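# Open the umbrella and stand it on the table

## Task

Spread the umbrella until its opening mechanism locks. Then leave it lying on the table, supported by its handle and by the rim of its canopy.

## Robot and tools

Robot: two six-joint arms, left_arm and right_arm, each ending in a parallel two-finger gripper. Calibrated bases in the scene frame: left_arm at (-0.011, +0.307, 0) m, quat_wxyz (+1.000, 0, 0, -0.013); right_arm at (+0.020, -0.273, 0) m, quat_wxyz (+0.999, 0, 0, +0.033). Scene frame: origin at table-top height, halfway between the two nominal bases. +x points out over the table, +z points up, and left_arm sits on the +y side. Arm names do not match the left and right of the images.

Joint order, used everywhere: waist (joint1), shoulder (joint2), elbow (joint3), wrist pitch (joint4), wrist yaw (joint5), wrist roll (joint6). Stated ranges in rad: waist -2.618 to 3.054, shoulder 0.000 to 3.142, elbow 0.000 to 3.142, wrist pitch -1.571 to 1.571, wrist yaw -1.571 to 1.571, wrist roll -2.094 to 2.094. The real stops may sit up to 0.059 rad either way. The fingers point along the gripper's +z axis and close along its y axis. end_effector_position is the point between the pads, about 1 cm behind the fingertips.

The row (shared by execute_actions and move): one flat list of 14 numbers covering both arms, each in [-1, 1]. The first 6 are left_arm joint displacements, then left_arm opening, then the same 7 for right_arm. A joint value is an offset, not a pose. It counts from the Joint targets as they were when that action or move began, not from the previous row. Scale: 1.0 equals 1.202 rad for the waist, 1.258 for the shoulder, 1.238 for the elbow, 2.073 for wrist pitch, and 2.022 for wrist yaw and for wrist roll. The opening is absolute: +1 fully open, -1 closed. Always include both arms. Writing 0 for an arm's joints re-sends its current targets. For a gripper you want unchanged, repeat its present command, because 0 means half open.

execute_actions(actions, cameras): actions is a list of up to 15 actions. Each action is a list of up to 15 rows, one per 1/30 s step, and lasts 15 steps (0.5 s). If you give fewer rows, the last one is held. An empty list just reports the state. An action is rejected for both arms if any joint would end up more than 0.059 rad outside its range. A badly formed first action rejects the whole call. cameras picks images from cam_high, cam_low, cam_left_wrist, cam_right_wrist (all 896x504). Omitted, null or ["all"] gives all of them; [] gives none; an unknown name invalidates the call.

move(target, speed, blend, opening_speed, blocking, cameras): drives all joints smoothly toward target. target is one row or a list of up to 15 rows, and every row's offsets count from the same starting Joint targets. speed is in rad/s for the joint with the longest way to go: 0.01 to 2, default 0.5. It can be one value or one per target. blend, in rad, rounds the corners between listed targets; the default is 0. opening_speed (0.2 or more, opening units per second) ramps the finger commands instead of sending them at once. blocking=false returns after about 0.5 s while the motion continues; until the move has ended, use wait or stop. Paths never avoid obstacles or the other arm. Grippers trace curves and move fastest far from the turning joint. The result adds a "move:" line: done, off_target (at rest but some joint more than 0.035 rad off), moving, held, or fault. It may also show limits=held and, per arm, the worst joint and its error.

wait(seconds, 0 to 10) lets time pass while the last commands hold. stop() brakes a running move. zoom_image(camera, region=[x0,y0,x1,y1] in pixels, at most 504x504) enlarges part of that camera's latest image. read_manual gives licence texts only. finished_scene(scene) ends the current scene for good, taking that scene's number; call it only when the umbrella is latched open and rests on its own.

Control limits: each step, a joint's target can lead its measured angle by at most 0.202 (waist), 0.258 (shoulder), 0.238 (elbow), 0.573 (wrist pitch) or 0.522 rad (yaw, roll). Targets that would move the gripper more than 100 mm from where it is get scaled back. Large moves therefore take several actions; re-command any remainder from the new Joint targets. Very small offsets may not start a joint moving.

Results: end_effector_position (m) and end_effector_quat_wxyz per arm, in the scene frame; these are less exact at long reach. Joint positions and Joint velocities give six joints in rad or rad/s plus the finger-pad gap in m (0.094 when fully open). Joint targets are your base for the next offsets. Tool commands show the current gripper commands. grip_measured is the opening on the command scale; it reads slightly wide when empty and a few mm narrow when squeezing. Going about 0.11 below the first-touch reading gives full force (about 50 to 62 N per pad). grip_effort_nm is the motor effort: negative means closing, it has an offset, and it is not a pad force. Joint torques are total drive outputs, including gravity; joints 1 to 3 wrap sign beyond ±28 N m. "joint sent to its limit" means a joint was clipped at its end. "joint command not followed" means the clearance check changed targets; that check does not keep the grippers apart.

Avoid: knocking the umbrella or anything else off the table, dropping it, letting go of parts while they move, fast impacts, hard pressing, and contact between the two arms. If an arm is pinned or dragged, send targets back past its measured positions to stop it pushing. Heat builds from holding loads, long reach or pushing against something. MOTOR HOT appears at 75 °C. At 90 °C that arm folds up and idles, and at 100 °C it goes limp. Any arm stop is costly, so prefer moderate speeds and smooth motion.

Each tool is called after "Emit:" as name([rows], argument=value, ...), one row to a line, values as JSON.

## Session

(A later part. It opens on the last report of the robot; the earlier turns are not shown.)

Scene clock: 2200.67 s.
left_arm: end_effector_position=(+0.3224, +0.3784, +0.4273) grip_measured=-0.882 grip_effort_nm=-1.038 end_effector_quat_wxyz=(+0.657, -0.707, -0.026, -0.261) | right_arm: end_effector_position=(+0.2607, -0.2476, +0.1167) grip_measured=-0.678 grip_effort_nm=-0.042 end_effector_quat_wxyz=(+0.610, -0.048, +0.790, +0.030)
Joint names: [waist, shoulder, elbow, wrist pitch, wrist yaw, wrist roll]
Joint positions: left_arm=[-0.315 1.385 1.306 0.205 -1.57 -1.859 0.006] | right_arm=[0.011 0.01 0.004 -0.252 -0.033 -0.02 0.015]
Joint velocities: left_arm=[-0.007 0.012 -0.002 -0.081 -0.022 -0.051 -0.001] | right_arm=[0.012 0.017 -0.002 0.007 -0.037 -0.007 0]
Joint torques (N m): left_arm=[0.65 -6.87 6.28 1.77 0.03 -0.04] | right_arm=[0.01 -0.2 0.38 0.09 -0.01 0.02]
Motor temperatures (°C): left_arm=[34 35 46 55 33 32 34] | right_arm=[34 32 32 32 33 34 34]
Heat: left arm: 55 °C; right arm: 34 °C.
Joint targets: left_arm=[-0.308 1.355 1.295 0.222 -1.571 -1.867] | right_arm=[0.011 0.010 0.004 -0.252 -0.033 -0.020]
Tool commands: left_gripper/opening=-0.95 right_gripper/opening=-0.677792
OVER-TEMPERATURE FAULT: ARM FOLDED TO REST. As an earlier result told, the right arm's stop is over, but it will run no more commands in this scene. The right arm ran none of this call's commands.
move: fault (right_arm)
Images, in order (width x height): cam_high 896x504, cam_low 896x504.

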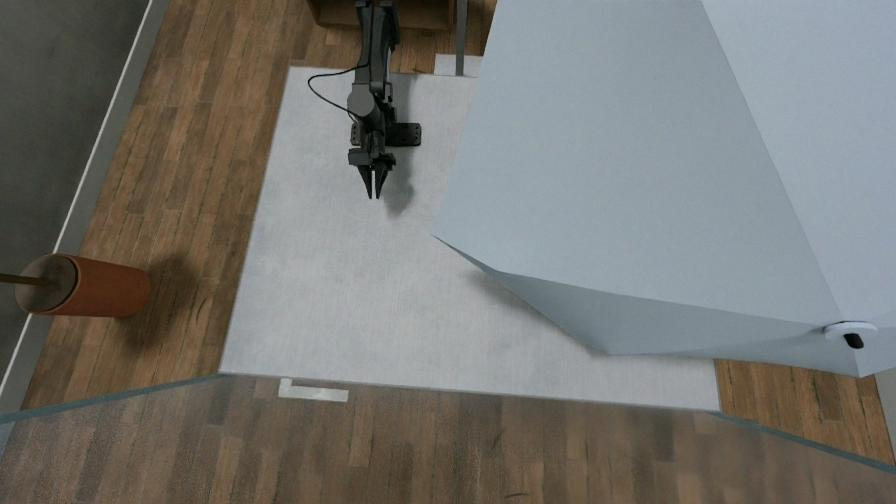

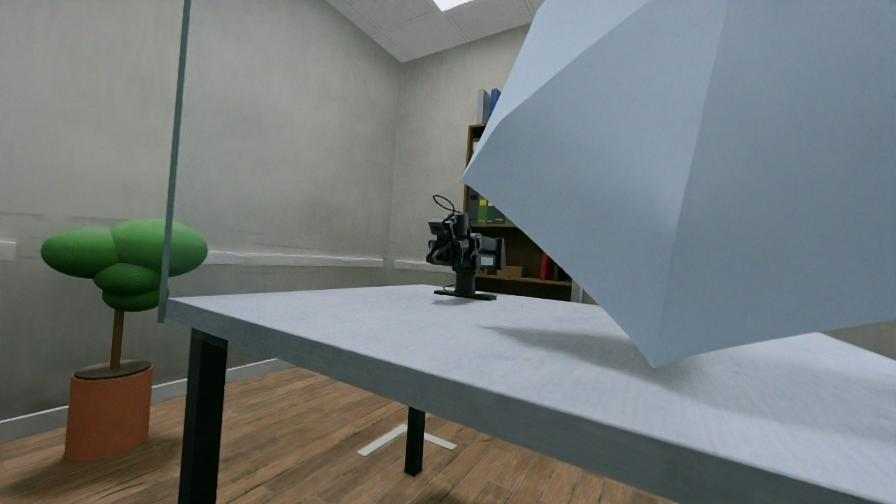

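Emit:
move([
  [0.0724, -0.0183, -0.3118, 0.2400, 0, -0.0732, -0.95, 0, 0, 0, 0, 0, 0, -0.6778],
  [0.1240, 0.1232, -0.5162, 0.4824, 0, -0.1078, -0.95, 0, 0, 0, 0, 0, 0, -0.6778],
], speed=0.25, blend=0.06)

Scene clock: 2209.43 s.
left_arm: end_effector_position=(+0.2945, +0.4296, +0.2653) grip_measured=-0.882 grip_effort_nm=-1.038 end_effector_quat_wxyz=(+0.609, -0.666, -0.237, -0.359) | right_arm: end_effector_position=(+0.2607, -0.2476, +0.1167) grip_measured=-0.678 grip_effort_nm=-0.027 end_effector_quat_wxyz=(+0.610, -0.048, +0.790, +0.030)
Joint names: [waist, shoulder, elbow, wrist pitch, wrist yaw, wrist roll]
Joint positions: left_arm=[-0.167 1.503 0.666 1.205 -1.572 -2.078 0.006] | right_arm=[0.011 0.01 0.004 -0.252 -0.033 -0.02 0.015]
Joint velocities: left_arm=[-0.002 0.002 -0.002 0.007 0.051 -0.022 0.001] | right_arm=[0.017 -0.007 -0.017 -0.066 0.081 0.037 0]
Joint torques (N m): left_arm=[0.68 -4.21 5.26 1.6 0.19 -0.03] | right_arm=[-0.03 -0.25 0.38 0.11 -0.01 0.03]
Motor temperatures (°C): left_arm=[34 35 45 53 33 32 34] | right_arm=[34 32 32 32 33 34 34]
Heat: left arm: 53 °C; right arm: 34 °C.
Joint targets: left_arm=[-0.159 1.510 0.656 1.222 -1.571 -2.085] | right_arm=[0.011 0.010 0.004 -0.252 -0.033 -0.020]
Tool commands: left_gripper/opening=-0.95 right_gripper/opening=-0.677793
OVER-TEMPERATURE FAULT: ARM FOLDED TO REST. As an earlier result told, the right arm's stop is over, but it will run no more commands in this scene. The right arm ran none of this call's commands.
move: fault (right_arm)

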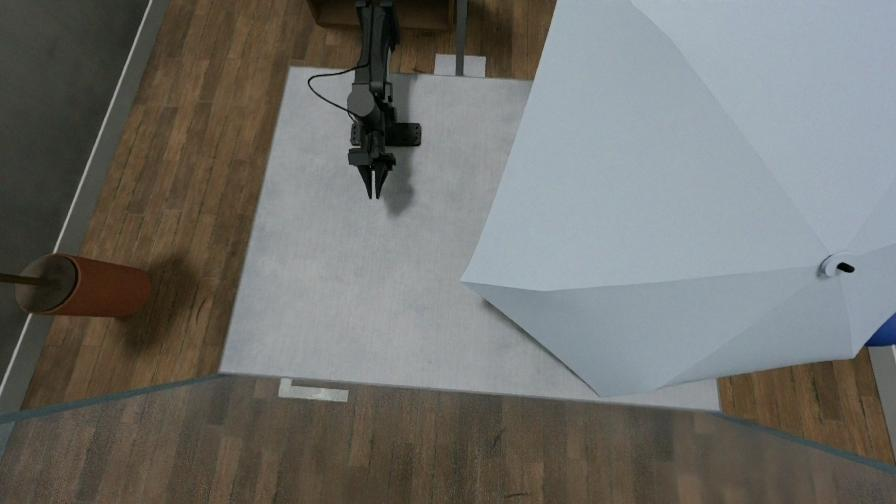

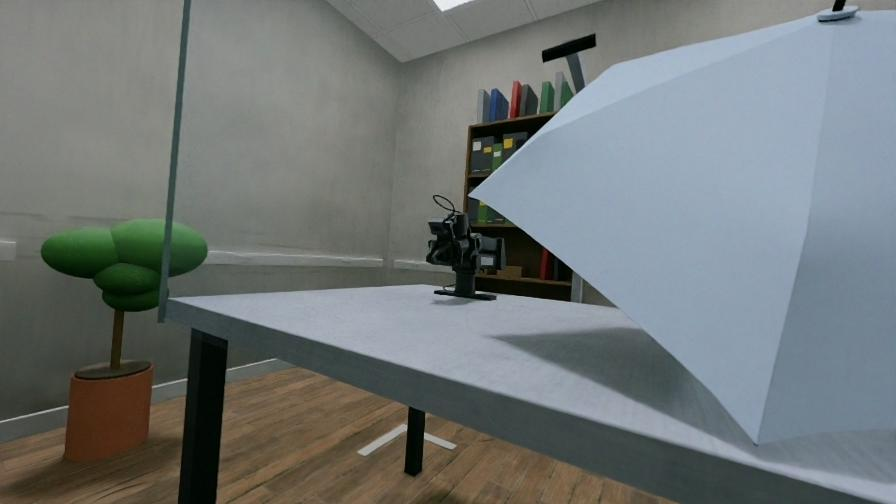

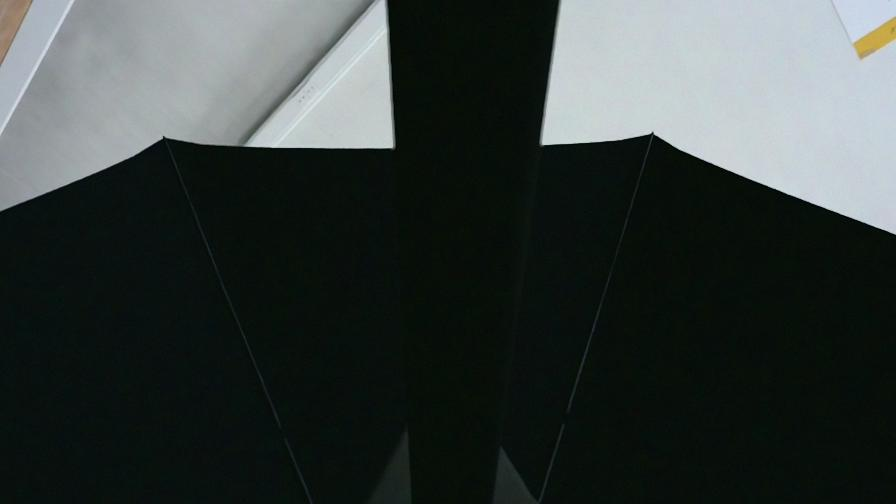

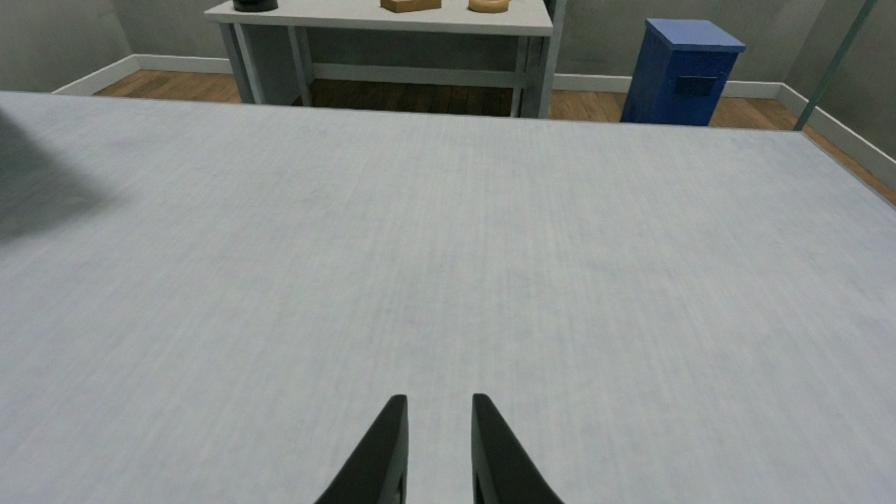

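Emit:
move([
  [0.0133, 0.0262, -0.1090, 0.0878, 0, -0.0035, -0.95, 0, 0, 0, 0, 0, 0, -0.6778],
], speed=0.15, cameras=["cam_high", "cam_low"])

Emit:
zoom_image(camera="cam_low", region=[560, 300, 896, 504])

Scene clock: 2222.53 s.
left_arm: end_effector_position=(+0.2744, +0.4375, +0.2357) grip_measured=-0.882 grip_effort_nm=-1.043 end_effector_quat_wxyz=(+0.604, -0.660, -0.255, -0.367) | right_arm: end_effector_position=(+0.2607, -0.2476, +0.1167) grip_measured=-0.678 grip_effort_nm=-0.042 end_effector_quat_wxyz=(+0.610, -0.048, +0.790, +0.030)
Joint names: [waist, shoulder, elbow, wrist pitch, wrist yaw, wrist roll]
Joint positions: left_arm=[-0.151 1.534 0.533 1.397 -1.572 -2.089 0.006] | right_arm=[0.011 0.01 0.004 -0.252 -0.033 -0.02 0.015]
Joint velocities: left_arm=[0.007 0.002 0.007 -0.037 0.037 -0.007 0] | right_arm=[-0.007 0.002 -0.022 -0.081 0.066 -0.037 -0.001]
Joint torques (N m): left_arm=[0.73 -3.73 4.42 1.45 0.21 0.04] | right_arm=[-0.02 -0.24 0.35 0.11 -0.01 0.02]
Motor temperatures (°C): left_arm=[34 35 44 52 33 32 34] | right_arm=[34 32 32 32 33 34 34]
Heat: left arm: 52 °C; right arm: 34 °C.
Joint targets: left_arm=[-0.143 1.543 0.521 1.404 -1.571 -2.090] | right_arm=[0.011 0.010 0.004 -0.252 -0.033 -0.020]
Tool commands: left_gripper/opening=-0.95 right_gripper/opening=-0.677793
OVER-TEMPERATURE FAULT: ARM FOLDED TO REST. As an earlier result told, the right arm's stop is over, but it will run no more commands in this scene. The right arm ran none of this call's commands.
joint sent to its limit (left arm) — the wrist roll, lower limit.
move: fault (right_arm)
Images, in order (width x height): cam_high 896x504, cam_low 896x504.

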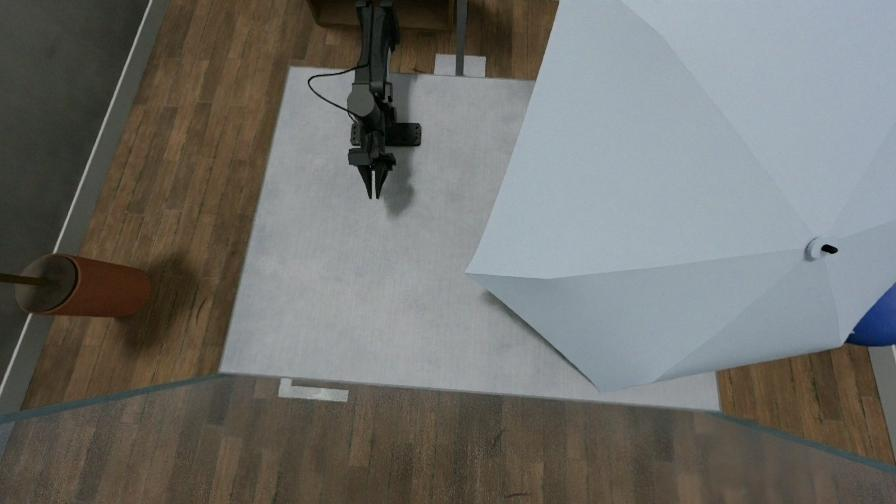

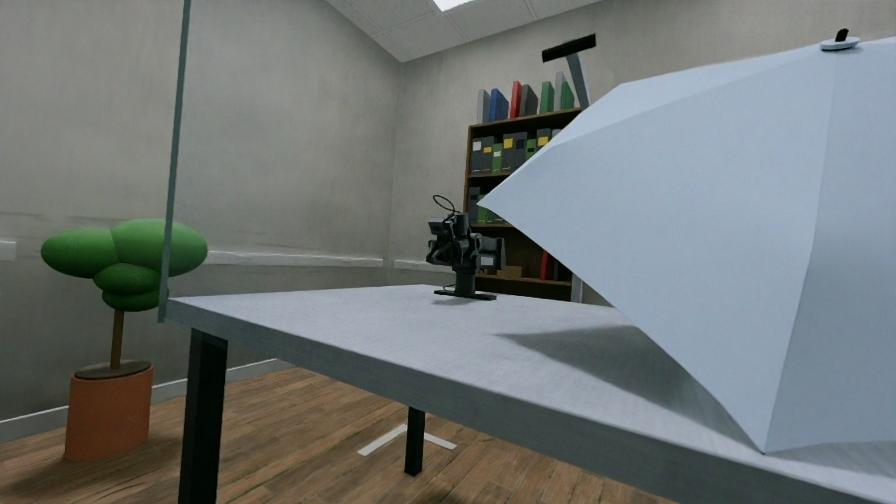

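Scaled by 1.500 from the camera's 896x504 image, which has a finer 1280x720 frame.

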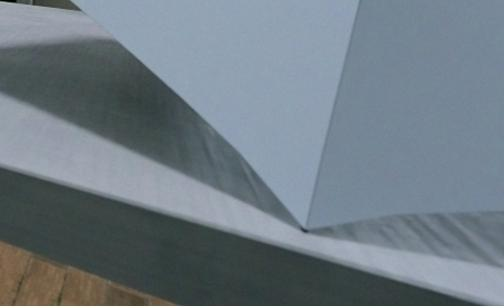

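Emit:
move([
  [0, 0.0461, -0.0218, 0.0379, 0, 0, -0.95, 0, 0, 0, 0, 0, 0, -0.6778],
], speed=0.06, cameras=["cam_high", "cam_low", "cam_left_wrist"])

Emit:
zoom_image(camera="cam_low", region=[560, 300, 896, 504])

Scene clock: 2229.53 s.
left_arm: end_effector_position=(+0.2737, +0.4377, +0.2236) grip_measured=-0.882 grip_effort_nm=-1.038 end_effector_quat_wxyz=(+0.600, -0.657, -0.263, -0.374) | right_arm: end_effector_position=(+0.2607, -0.2476, +0.1167) grip_measured=-0.678 grip_effort_nm=-0.037 end_effector_quat_wxyz=(+0.610, -0.048, +0.790, +0.030)
Joint names: [waist, shoulder, elbow, wrist pitch, wrist yaw, wrist roll]
Joint positions: left_arm=[-0.151 1.588 0.509 1.499 -1.572 -2.089 0.006] | right_arm=[0.011 0.01 0.004 -0.252 -0.033 -0.02 0.015]
Joint velocities: left_arm=[0.017 0.002 -0.002 0.051 -0.037 0.037 0] | right_arm=[-0.012 -0.002 0.017 -0.051 -0.081 -0.007 0.001]
Joint torques (N m): left_arm=[0.73 -3.6 3.89 1.2 0.22 0.03] | right_arm=[-0.02 -0.13 0.39 0.12 -0.02 0.03]
Motor temperatures (°C): left_arm=[34 35 44 51 33 32 34] | right_arm=[34 32 32 32 33 34 34]
Heat: left arm: 51 °C; right arm: 34 °C.
Joint targets: left_arm=[-0.143 1.601 0.494 1.483 -1.571 -2.090] | right_arm=[0.011 0.010 0.004 -0.252 -0.033 -0.020]
Tool commands: left_gripper/opening=-0.95 right_gripper/opening=-0.677792
OVER-TEMPERATURE FAULT: ARM FOLDED TO REST. As an earlier result told, the right arm's stop is over, but it will run no more commands in this scene. The right arm ran none of this call's commands.
move: fault (right_arm)
Images, in order (width x height): cam_high 896x504, cam_low 896x504, cam_left_wrist 896x504.

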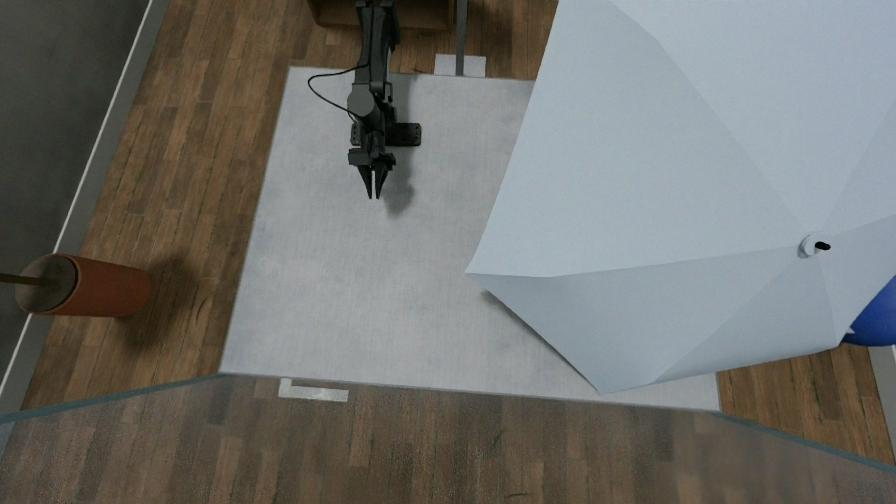

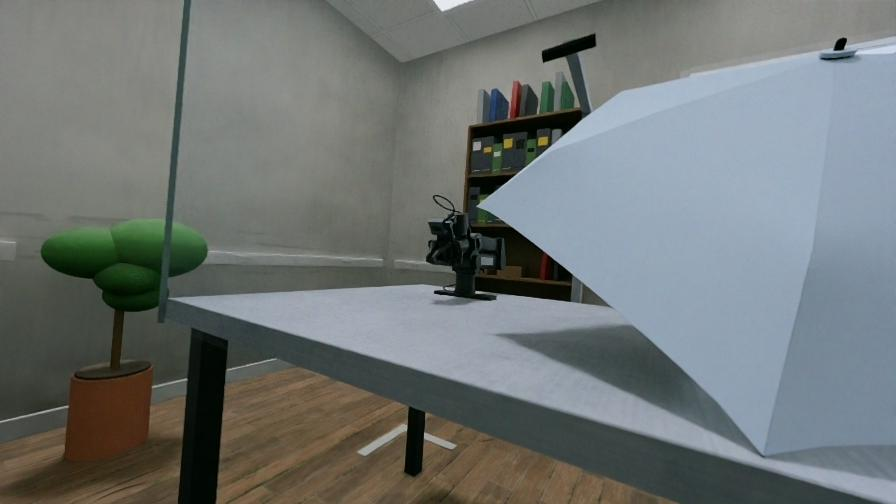

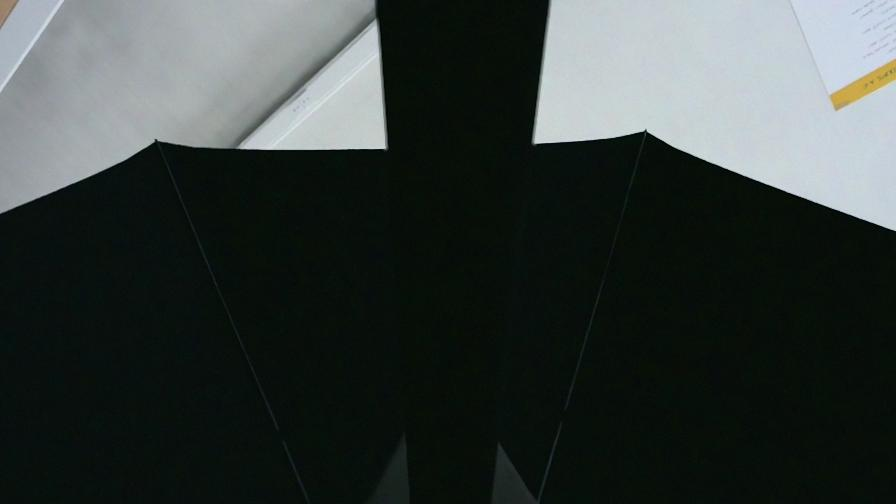

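Scaled by 1.500 from the camera's 896x504 image, which has a finer 1280x720 frame.

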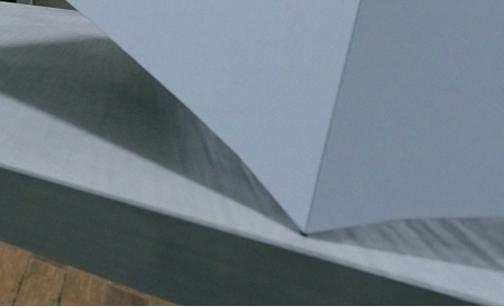

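Emit:
move([
  [0, 0.0278, -0.0097, 0.0323, 0, 0, -0.95, 0, 0, 0, 0, 0, 0, -0.6778],
], speed=0.06, cameras=["cam_high", "cam_low"])

Emit:
zoom_image(camera="cam_high", region=[460, 220, 896, 420])

Scene clock: 2236.27 s.
left_arm: end_effector_position=(+0.2753, +0.4379, +0.2214) grip_measured=-0.882 grip_effort_nm=-1.033 end_effector_quat_wxyz=(+0.597, -0.654, -0.267, -0.380) | right_arm: end_effector_position=(+0.2607, -0.2476, +0.1167) grip_measured=-0.678 grip_effort_nm=-0.037 end_effector_quat_wxyz=(+0.610, -0.048, +0.790, +0.030)
Joint names: [waist, shoulder, elbow, wrist pitch, wrist yaw, wrist roll]
Joint positions: left_arm=[-0.149 1.614 0.509 1.555 -1.567 -2.075 0.006] | right_arm=[0.011 0.01 0.004 -0.252 -0.033 -0.02 0.015]
Joint velocities: left_arm=[-0.007 -0.007 -0.002 0.007 0.007 -0.022 0] | right_arm=[0.002 -0.012 0.007 0.022 -0.037 -0.007 0]
Joint torques (N m): left_arm=[0.57 -3.04 2.88 1.3 0.19 -0.14] | right_arm=[-0.01 -0.23 0.38 0.11 -0.01 0.01]
Motor temperatures (°C): left_arm=[34 35 43 51 33 32 34] | right_arm=[34 32 32 32 33 34 34]
Heat: left arm: 51 °C; right arm: 34 °C.
Joint targets: left_arm=[-0.143 1.636 0.482 1.550 -1.571 -2.090] | right_arm=[0.011 0.010 0.004 -0.252 -0.033 -0.020]
Tool commands: left_gripper/opening=-0.95 right_gripper/opening=-0.677792
OVER-TEMPERATURE FAULT: ARM FOLDED TO REST. As an earlier result told, the right arm's stop is over, but it will run no more commands in this scene. The right arm ran none of this call's commands.
move: fault (right_arm)
Images, in order (width x height): cam_high 896x504, cam_low 896x504.

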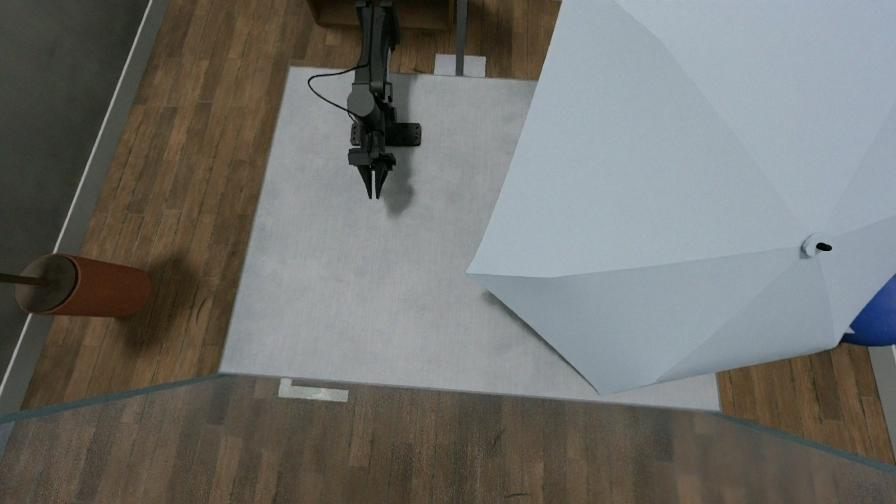

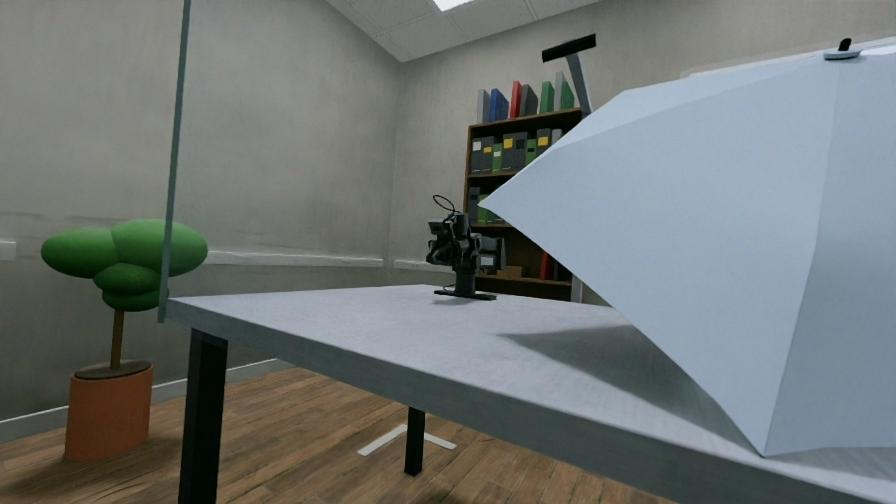

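Scaled by 1.156 from the camera's 896x504 image, which has a finer 1280x720 frame.

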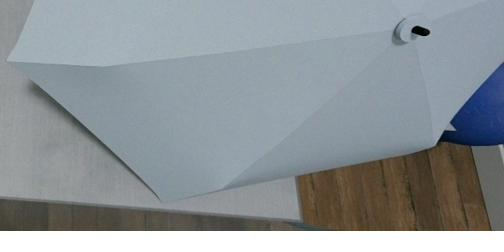

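Emit:
move([
  [0, -0.0119, 0.0121, 0, 0, 0, -0.85, 0, 0, 0, 0, 0, 0, -0.6778],
], speed=0.05, opening_speed=0.2, cameras=["cam_high"])

Scene clock: 2266.23 s.
left_arm: end_effector_position=(+0.2754, +0.4379, +0.2215) grip_measured=-0.847 grip_effort_nm=-0.178 end_effector_quat_wxyz=(+0.597, -0.654, -0.267, -0.380) | right_arm: end_effector_position=(+0.2607, -0.2476, +0.1167) grip_measured=-0.678 grip_effort_nm=-0.042 end_effector_quat_wxyz=(+0.610, -0.048, +0.790, +0.030)
Joint names: [waist, shoulder, elbow, wrist pitch, wrist yaw, wrist roll]
Joint positions: left_arm=[-0.149 1.614 0.509 1.555 -1.566 -2.074 0.007] | right_arm=[0.011 0.01 0.004 -0.252 -0.033 -0.02 0.015]
Joint velocities: left_arm=[0.002 -0.007 -0.007 0.007 0.051 -0.051 0] | right_arm=[0.012 -0.017 0.007 0.022 0.007 -0.007 0]
Joint torques (N m): left_arm=[0.57 -4.14 4.03 1.29 0.18 -0.13] | right_arm=[0.03 -0.21 0.4 0.11 0.01 0.02]
Motor temperatures (°C): left_arm=[34 35 43 48 33 32 34] | right_arm=[34 32 32 32 33 34 34]
Heat: left arm: 48 °C; right arm: 34 °C.
Joint targets: left_arm=[-0.143 1.621 0.497 1.550 -1.571 -2.091] | right_arm=[0.011 0.010 0.004 -0.252 -0.033 -0.020]
Tool commands: left_gripper/opening=-0.85 right_gripper/opening=-0.677792
OVER-TEMPERATURE FAULT: ARM FOLDED TO REST. As an earlier result told, the right arm's stop is over, but it will run no more commands in this scene. The right arm ran none of this call's commands.
move: fault (right_arm)
Images, in order (width x height): cam_high 896x504.

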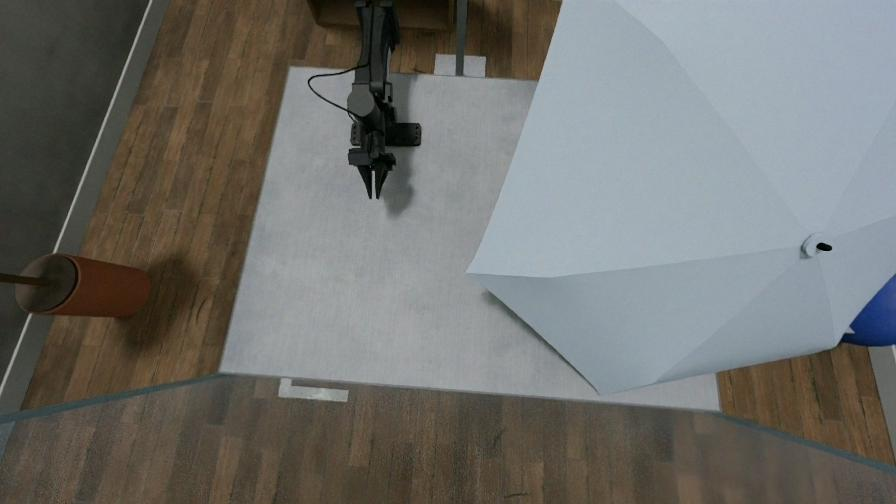

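Emit:
move([
  [-0.094, -0.0509, -0.0501, -0.0087, 0, 0, -0.87, 0, 0, 0, 0, 0, 0, -0.6778],
], speed=0.1, cameras=["cam_high", "cam_low", "cam_left_wrist"])

Scene clock: 2269.47 s.
left_arm: end_effector_position=(+0.2746, +0.4140, +0.2243) grip_measured=-0.869 grip_effort_nm=-0.755 end_effector_quat_wxyz=(-0.576, +0.664, +0.237, +0.413) | right_arm: end_effector_position=(+0.2607, -0.2476, +0.1167) grip_measured=-0.678 grip_effort_nm=-0.022 end_effector_quat_wxyz=(+0.610, -0.048, +0.790, +0.030)
Joint names: [waist, shoulder, elbow, wrist pitch, wrist yaw, wrist roll]
Joint positions: left_arm=[-0.242 1.558 0.461 1.558 -1.558 -2.074 0.006] | right_arm=[0.011 0.01 0.004 -0.252 -0.033 -0.02 0.015]
Joint velocities: left_arm=[0.002 0.007 0.017 0.037 0.037 -0.037 -0.004] | right_arm=[-0.017 -0.002 -0.007 0.022 -0.022 -0.037 -0.001]
Joint torques (N m): left_arm=[-1.21 -4.29 2.96 1.07 0.11 -0.13] | right_arm=[0.03 -0.21 0.39 0.11 0.01 0]
Motor temperatures (°C): left_arm=[34 35 43 48 33 32 34] | right_arm=[34 32 32 32 33 34 34]
Heat: left arm: 48 °C; right arm: 34 °C.
Joint targets: left_arm=[-0.256 1.557 0.435 1.532 -1.571 -2.091] | right_arm=[0.011 0.010 0.004 -0.252 -0.033 -0.020]
Tool commands: left_gripper/opening=-0.87 right_gripper/opening=-0.677792
OVER-TEMPERATURE FAULT: ARM FOLDED TO REST. As an earlier result told, the right arm's stop is over, but it will run no more commands in this scene. The right arm ran none of this call's commands.
move: fault (right_arm)
Images, in order (width x height): cam_high 896x504, cam_low 896x504, cam_left_wrist 896x504.

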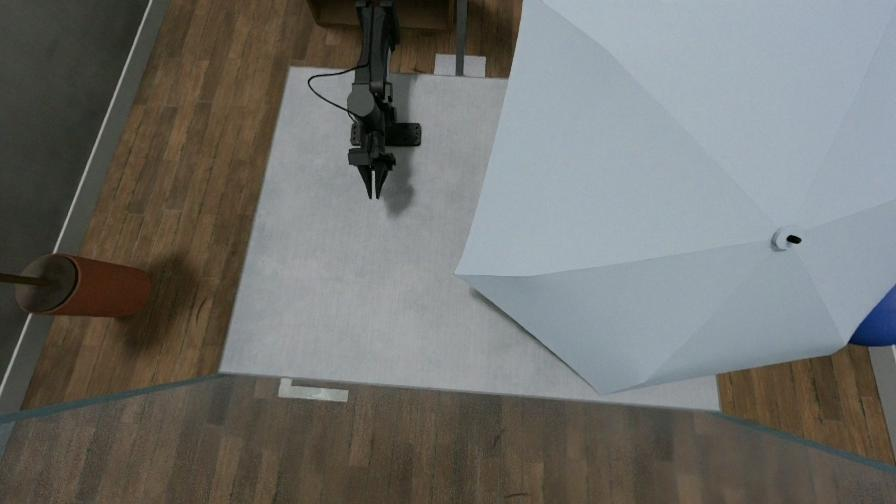

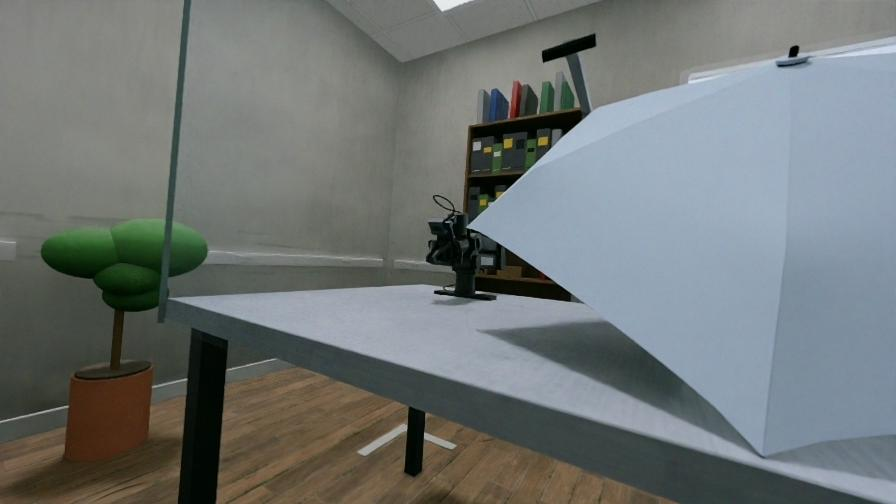

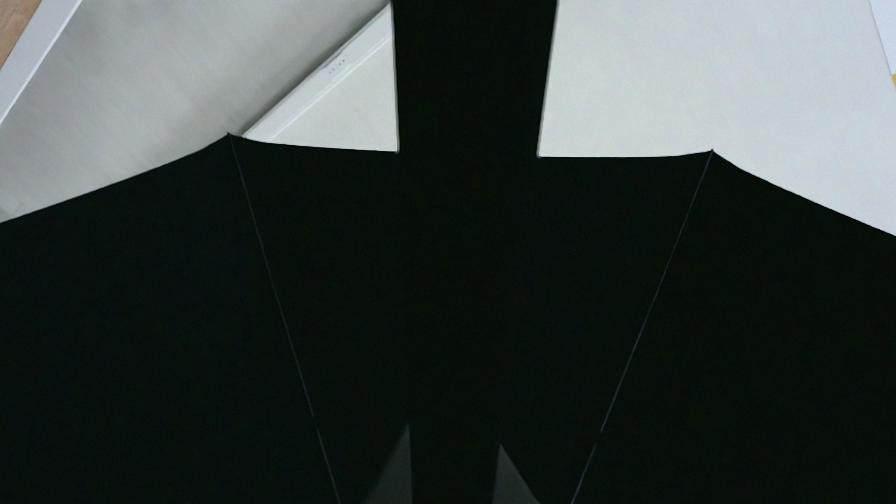

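Emit:
move([
  [-0.0944, -0.0505, -0.0575, -0.0084, 0, 0, -0.87, 0, 0, 0, 0, 0, 0, -0.6778],
], speed=0.1, cameras=["cam_high", "cam_low", "cam_left_wrist"])

Scene clock: 2273.80 s.
left_arm: end_effector_position=(+0.2727, +0.3841, +0.2246) grip_measured=-0.868 grip_effort_nm=-0.720 end_effector_quat_wxyz=(-0.549, +0.676, +0.189, +0.453) | right_arm: end_effector_position=(+0.2607, -0.2476, +0.1167) grip_measured=-0.678 grip_effort_nm=-0.027 end_effector_quat_wxyz=(+0.610, -0.048, +0.790, +0.030)
Joint names: [waist, shoulder, elbow, wrist pitch, wrist yaw, wrist roll]
Joint positions: left_arm=[-0.362 1.495 0.396 1.558 -1.538 -2.074 0.006] | right_arm=[0.011 0.01 0.004 -0.252 -0.033 -0.02 0.015]
Joint velocities: left_arm=[-0.017 -0.002 -0.022 0.051 0.051 -0.022 -0.005] | right_arm=[0.002 0.002 -0.007 0.007 -0.037 0.007 0.001]
Joint torques (N m): left_arm=[-0.64 -3.84 2.47 0.91 -0.08 -0.14] | right_arm=[0.01 -0.23 0.36 0.11 0.01 0.01]
Motor temperatures (°C): left_arm=[34 35 43 48 33 32 34] | right_arm=[34 32 32 32 33 34 34]
Heat: left arm: 48 °C; right arm: 34 °C.
Joint targets: left_arm=[-0.370 1.494 0.364 1.515 -1.571 -2.091] | right_arm=[0.011 0.010 0.004 -0.252 -0.033 -0.020]
Tool commands: left_gripper/opening=-0.87 right_gripper/opening=-0.677793
OVER-TEMPERATURE FAULT: ARM FOLDED TO REST. As an earlier result told, the right arm's stop is over, but it will run no more commands in this scene. The right arm ran none of this call's commands.
move: fault (right_arm), off_target (left_arm); left_arm: the wrist pitch is farthest, 0.043 rad from its target
Images, in order (width x height): cam_high 896x504, cam_low 896x504, cam_left_wrist 896x504.

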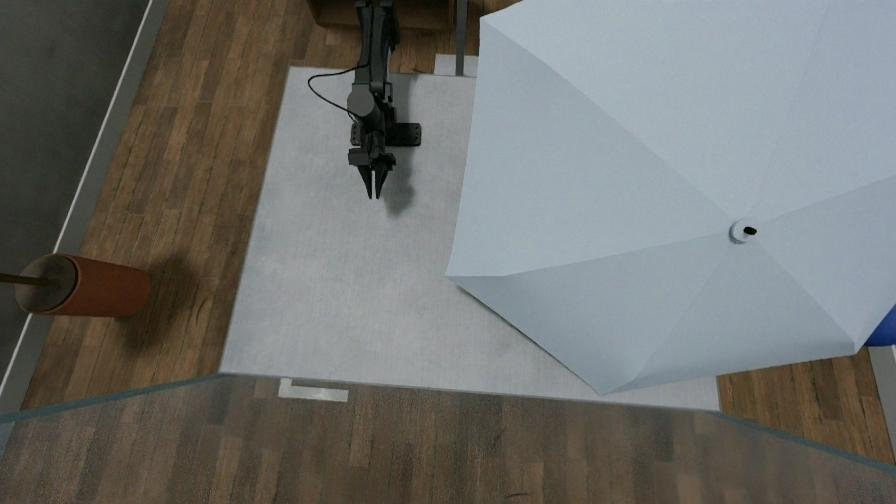

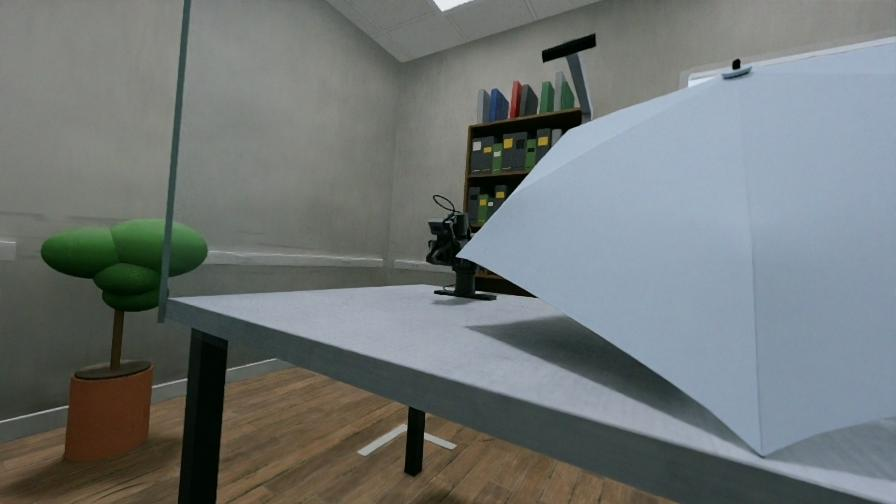

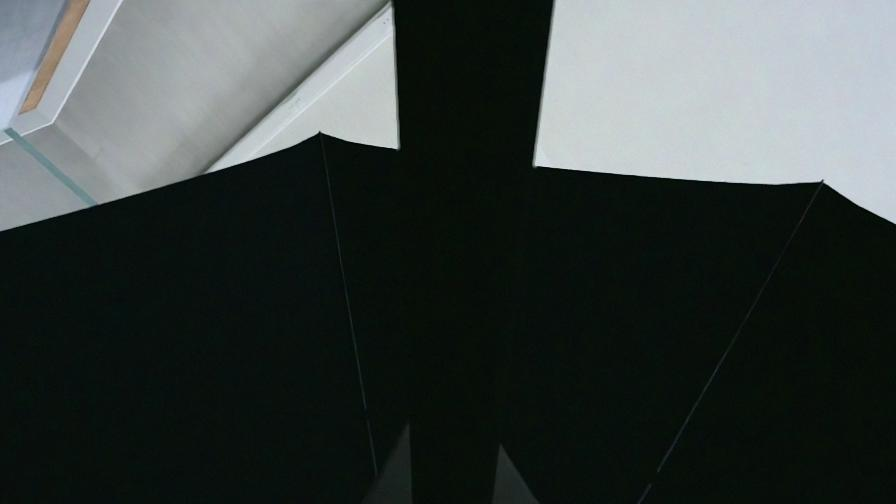

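Emit:
move([
  [-0.0940, -0.0310, -0.0598, -0.0072, 0, 0, -0.87, 0, 0, 0, 0, 0, 0, -0.6778],
], speed=0.1, cameras=["cam_high", "cam_low", "cam_left_wrist"])

Scene clock: 2280.20 s.
left_arm: end_effector_position=(+0.2701, +0.3555, +0.2205) grip_measured=-0.866 grip_effort_nm=-0.628 end_effector_quat_wxyz=(-0.525, +0.686, +0.131, +0.486) | right_arm: end_effector_position=(+0.2607, -0.2476, +0.1167) grip_measured=-0.678 grip_effort_nm=-0.027 end_effector_quat_wxyz=(+0.610, -0.048, +0.790, +0.030)
Joint names: [waist, shoulder, elbow, wrist pitch, wrist yaw, wrist roll]
Joint positions: left_arm=[-0.479 1.45 0.33 1.556 -1.512 -2.07 0.006] | right_arm=[0.011 0.01 0.004 -0.252 -0.033 -0.02 0.015]
Joint velocities: left_arm=[0.012 -0.012 -0.017 -0.066 -0.051 0.007 0] | right_arm=[0.012 -0.017 -0.017 -0.037 -0.007 -0.007 0.001]
Joint torques (N m): left_arm=[-0.24 -2.97 1.83 0.82 -0.34 -0.18] | right_arm=[-0.01 -0.23 0.38 0.13 0 0.01]
Motor temperatures (°C): left_arm=[34 35 42 47 33 32 34] | right_arm=[34 32 32 32 33 34 34]
Heat: left arm: 47 °C; right arm: 34 °C.
Joint targets: left_arm=[-0.483 1.455 0.290 1.500 -1.571 -2.090] | right_arm=[0.011 0.010 0.004 -0.252 -0.033 -0.020]
Tool commands: left_gripper/opening=-0.87 right_gripper/opening=-0.677793
OVER-TEMPERATURE FAULT: ARM FOLDED TO REST. As an earlier result told, the right arm's stop is over, but it will run no more commands in this scene. The right arm ran none of this call's commands.
move: fault (right_arm), off_target (left_arm); left_arm: the wrist yaw is farthest, 0.059 rad from its target
Images, in order (width x height): cam_high 896x504, cam_low 896x504, cam_left_wrist 896x504.

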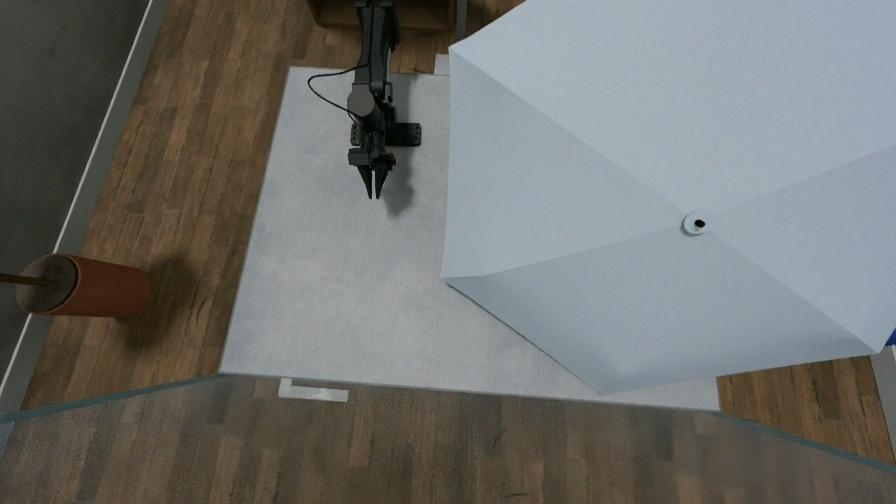

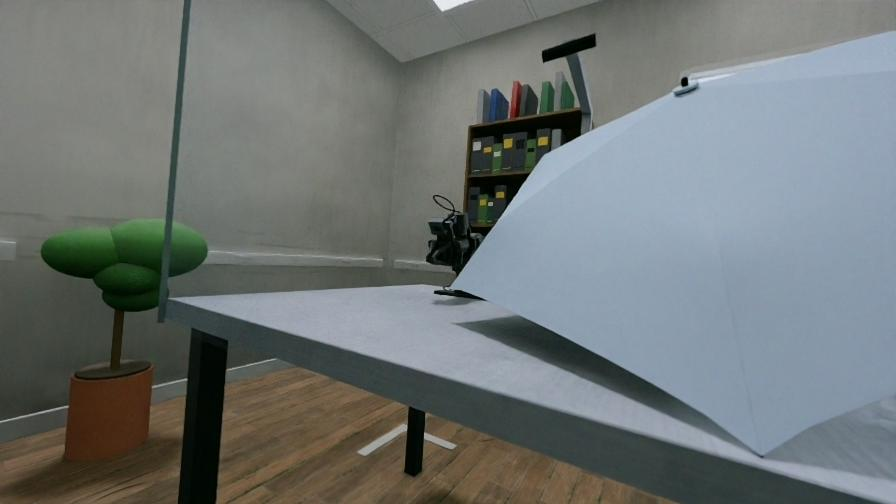

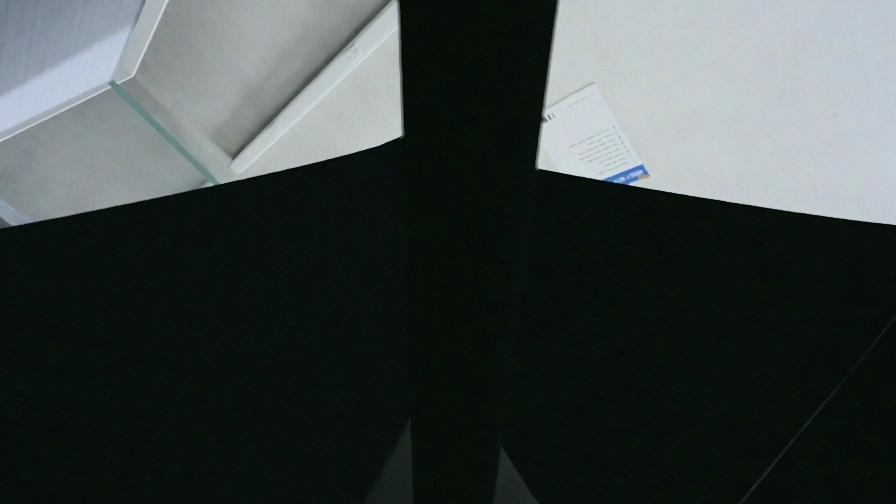

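Emit:
zoom_image(camera="cam_low", region=[400, 200, 800, 480])

Emit:
zoom_image(camera="cam_high", region=[400, 200, 760, 420])

Scaled by 1.260 from the camera's 896x504 image, which has a finer 1280x720 frame.

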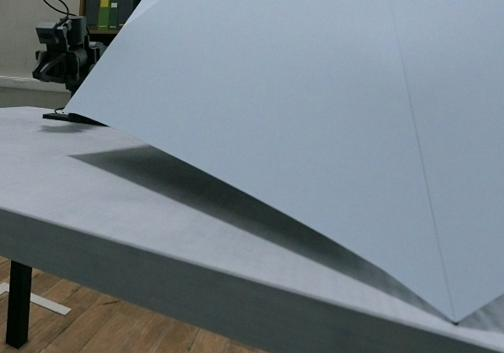

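Scaled by 1.400 from the camera's 896x504 image, which has a finer 1280x720 frame.

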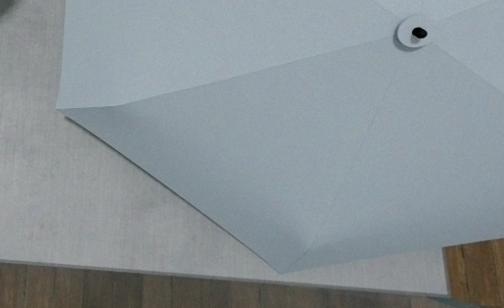

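Emit:
move([
  [-0.0832, -0.0199, -0.0339, 0.002, 0, 0, -0.87, 0, 0, 0, 0, 0, 0, -0.6778],
], speed=0.1, cameras=["cam_high", "cam_low", "cam_left_wrist"])

Emit:
zoom_image(camera="cam_low", region=[400, 200, 800, 480])

Scene clock: 2299.03 s.
left_arm: end_effector_position=(+0.2670, +0.3316, +0.2129) grip_measured=-0.867 grip_effort_nm=-0.676 end_effector_quat_wxyz=(-0.511, +0.694, +0.077, +0.502) | right_arm: end_effector_position=(+0.2607, -0.2476, +0.1167) grip_measured=-0.678 grip_effort_nm=-0.032 end_effector_quat_wxyz=(+0.610, -0.048, +0.790, +0.030)
Joint names: [waist, shoulder, elbow, wrist pitch, wrist yaw, wrist roll]
Joint positions: left_arm=[-0.58 1.431 0.284 1.542 -1.506 -2.064 0.006] | right_arm=[0.011 0.01 0.004 -0.252 -0.033 -0.02 0.015]
Joint velocities: left_arm=[-0.002 0.012 -0.007 -0.022 -0.081 -0.11 -0.003] | right_arm=[-0.002 -0.002 0.017 -0.066 0.007 0.022 0]
Joint torques (N m): left_arm=[-0.23 -3.18 2.07 1.04 -0.42 -0.26] | right_arm=[-0.01 -0.23 0.36 0.11 0 0.03]
Motor temperatures (°C): left_arm=[34 35 42 45 33 32 33] | right_arm=[34 32 32 32 33 34 34]
Heat: left arm: 45 °C; right arm: 34 °C.
Joint targets: left_arm=[-0.583 1.429 0.248 1.504 -1.571 -2.090] | right_arm=[0.011 0.010 0.004 -0.252 -0.033 -0.020]
Tool commands: left_gripper/opening=-0.87 right_gripper/opening=-0.677793
OVER-TEMPERATURE FAULT: ARM FOLDED TO REST. As an earlier result told, the right arm's stop is over, but it will run no more commands in this scene. The right arm ran none of this call's commands.
move: fault (right_arm), off_target (left_arm); left_arm: the wrist yaw is farthest, 0.065 rad from its target
Images, in order (width x height): cam_high 896x504, cam_low 896x504, cam_left_wrist 896x504.

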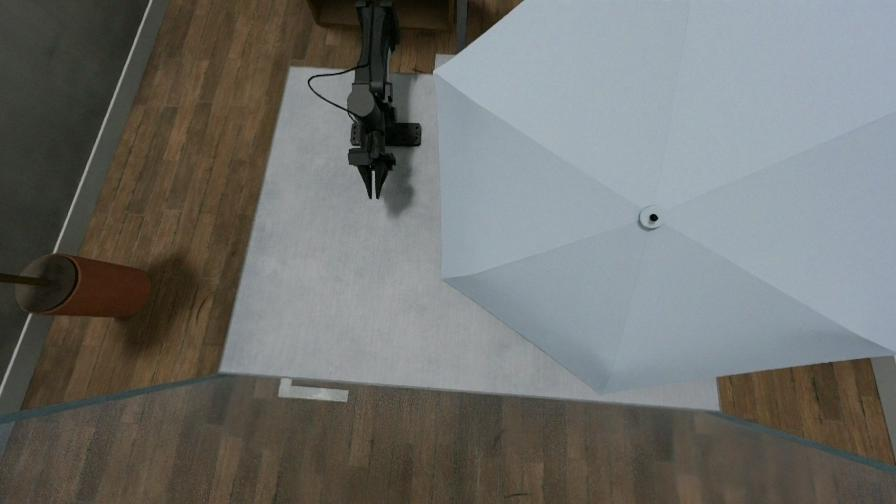

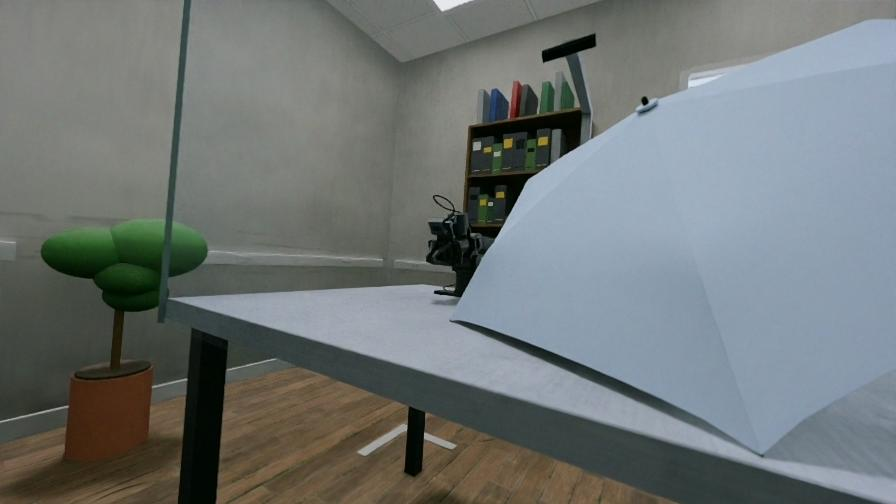

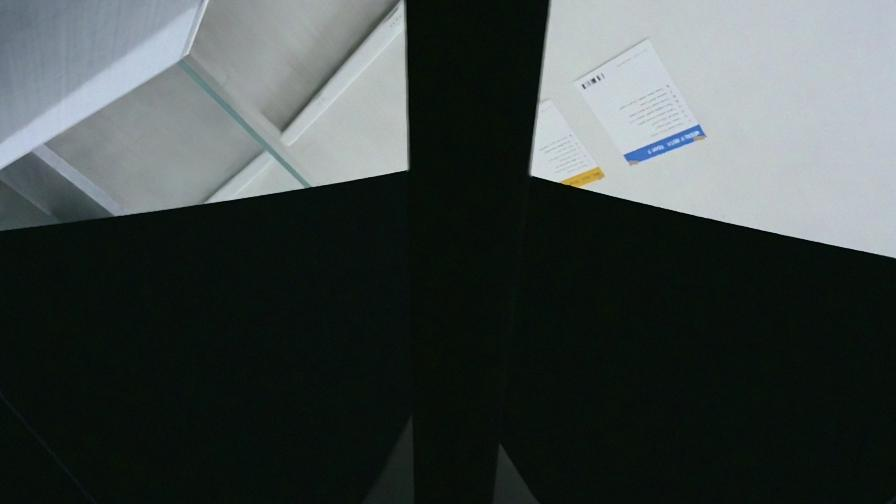

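Scaled by 1.260 from the camera's 896x504 image, which has a finer 1280x720 frame.

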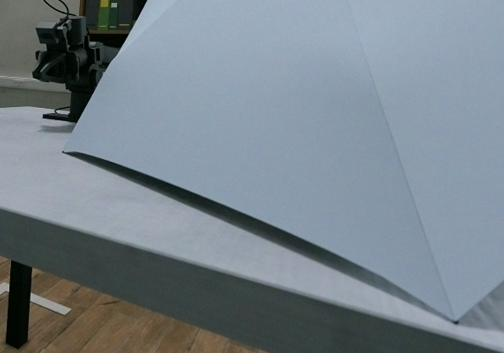

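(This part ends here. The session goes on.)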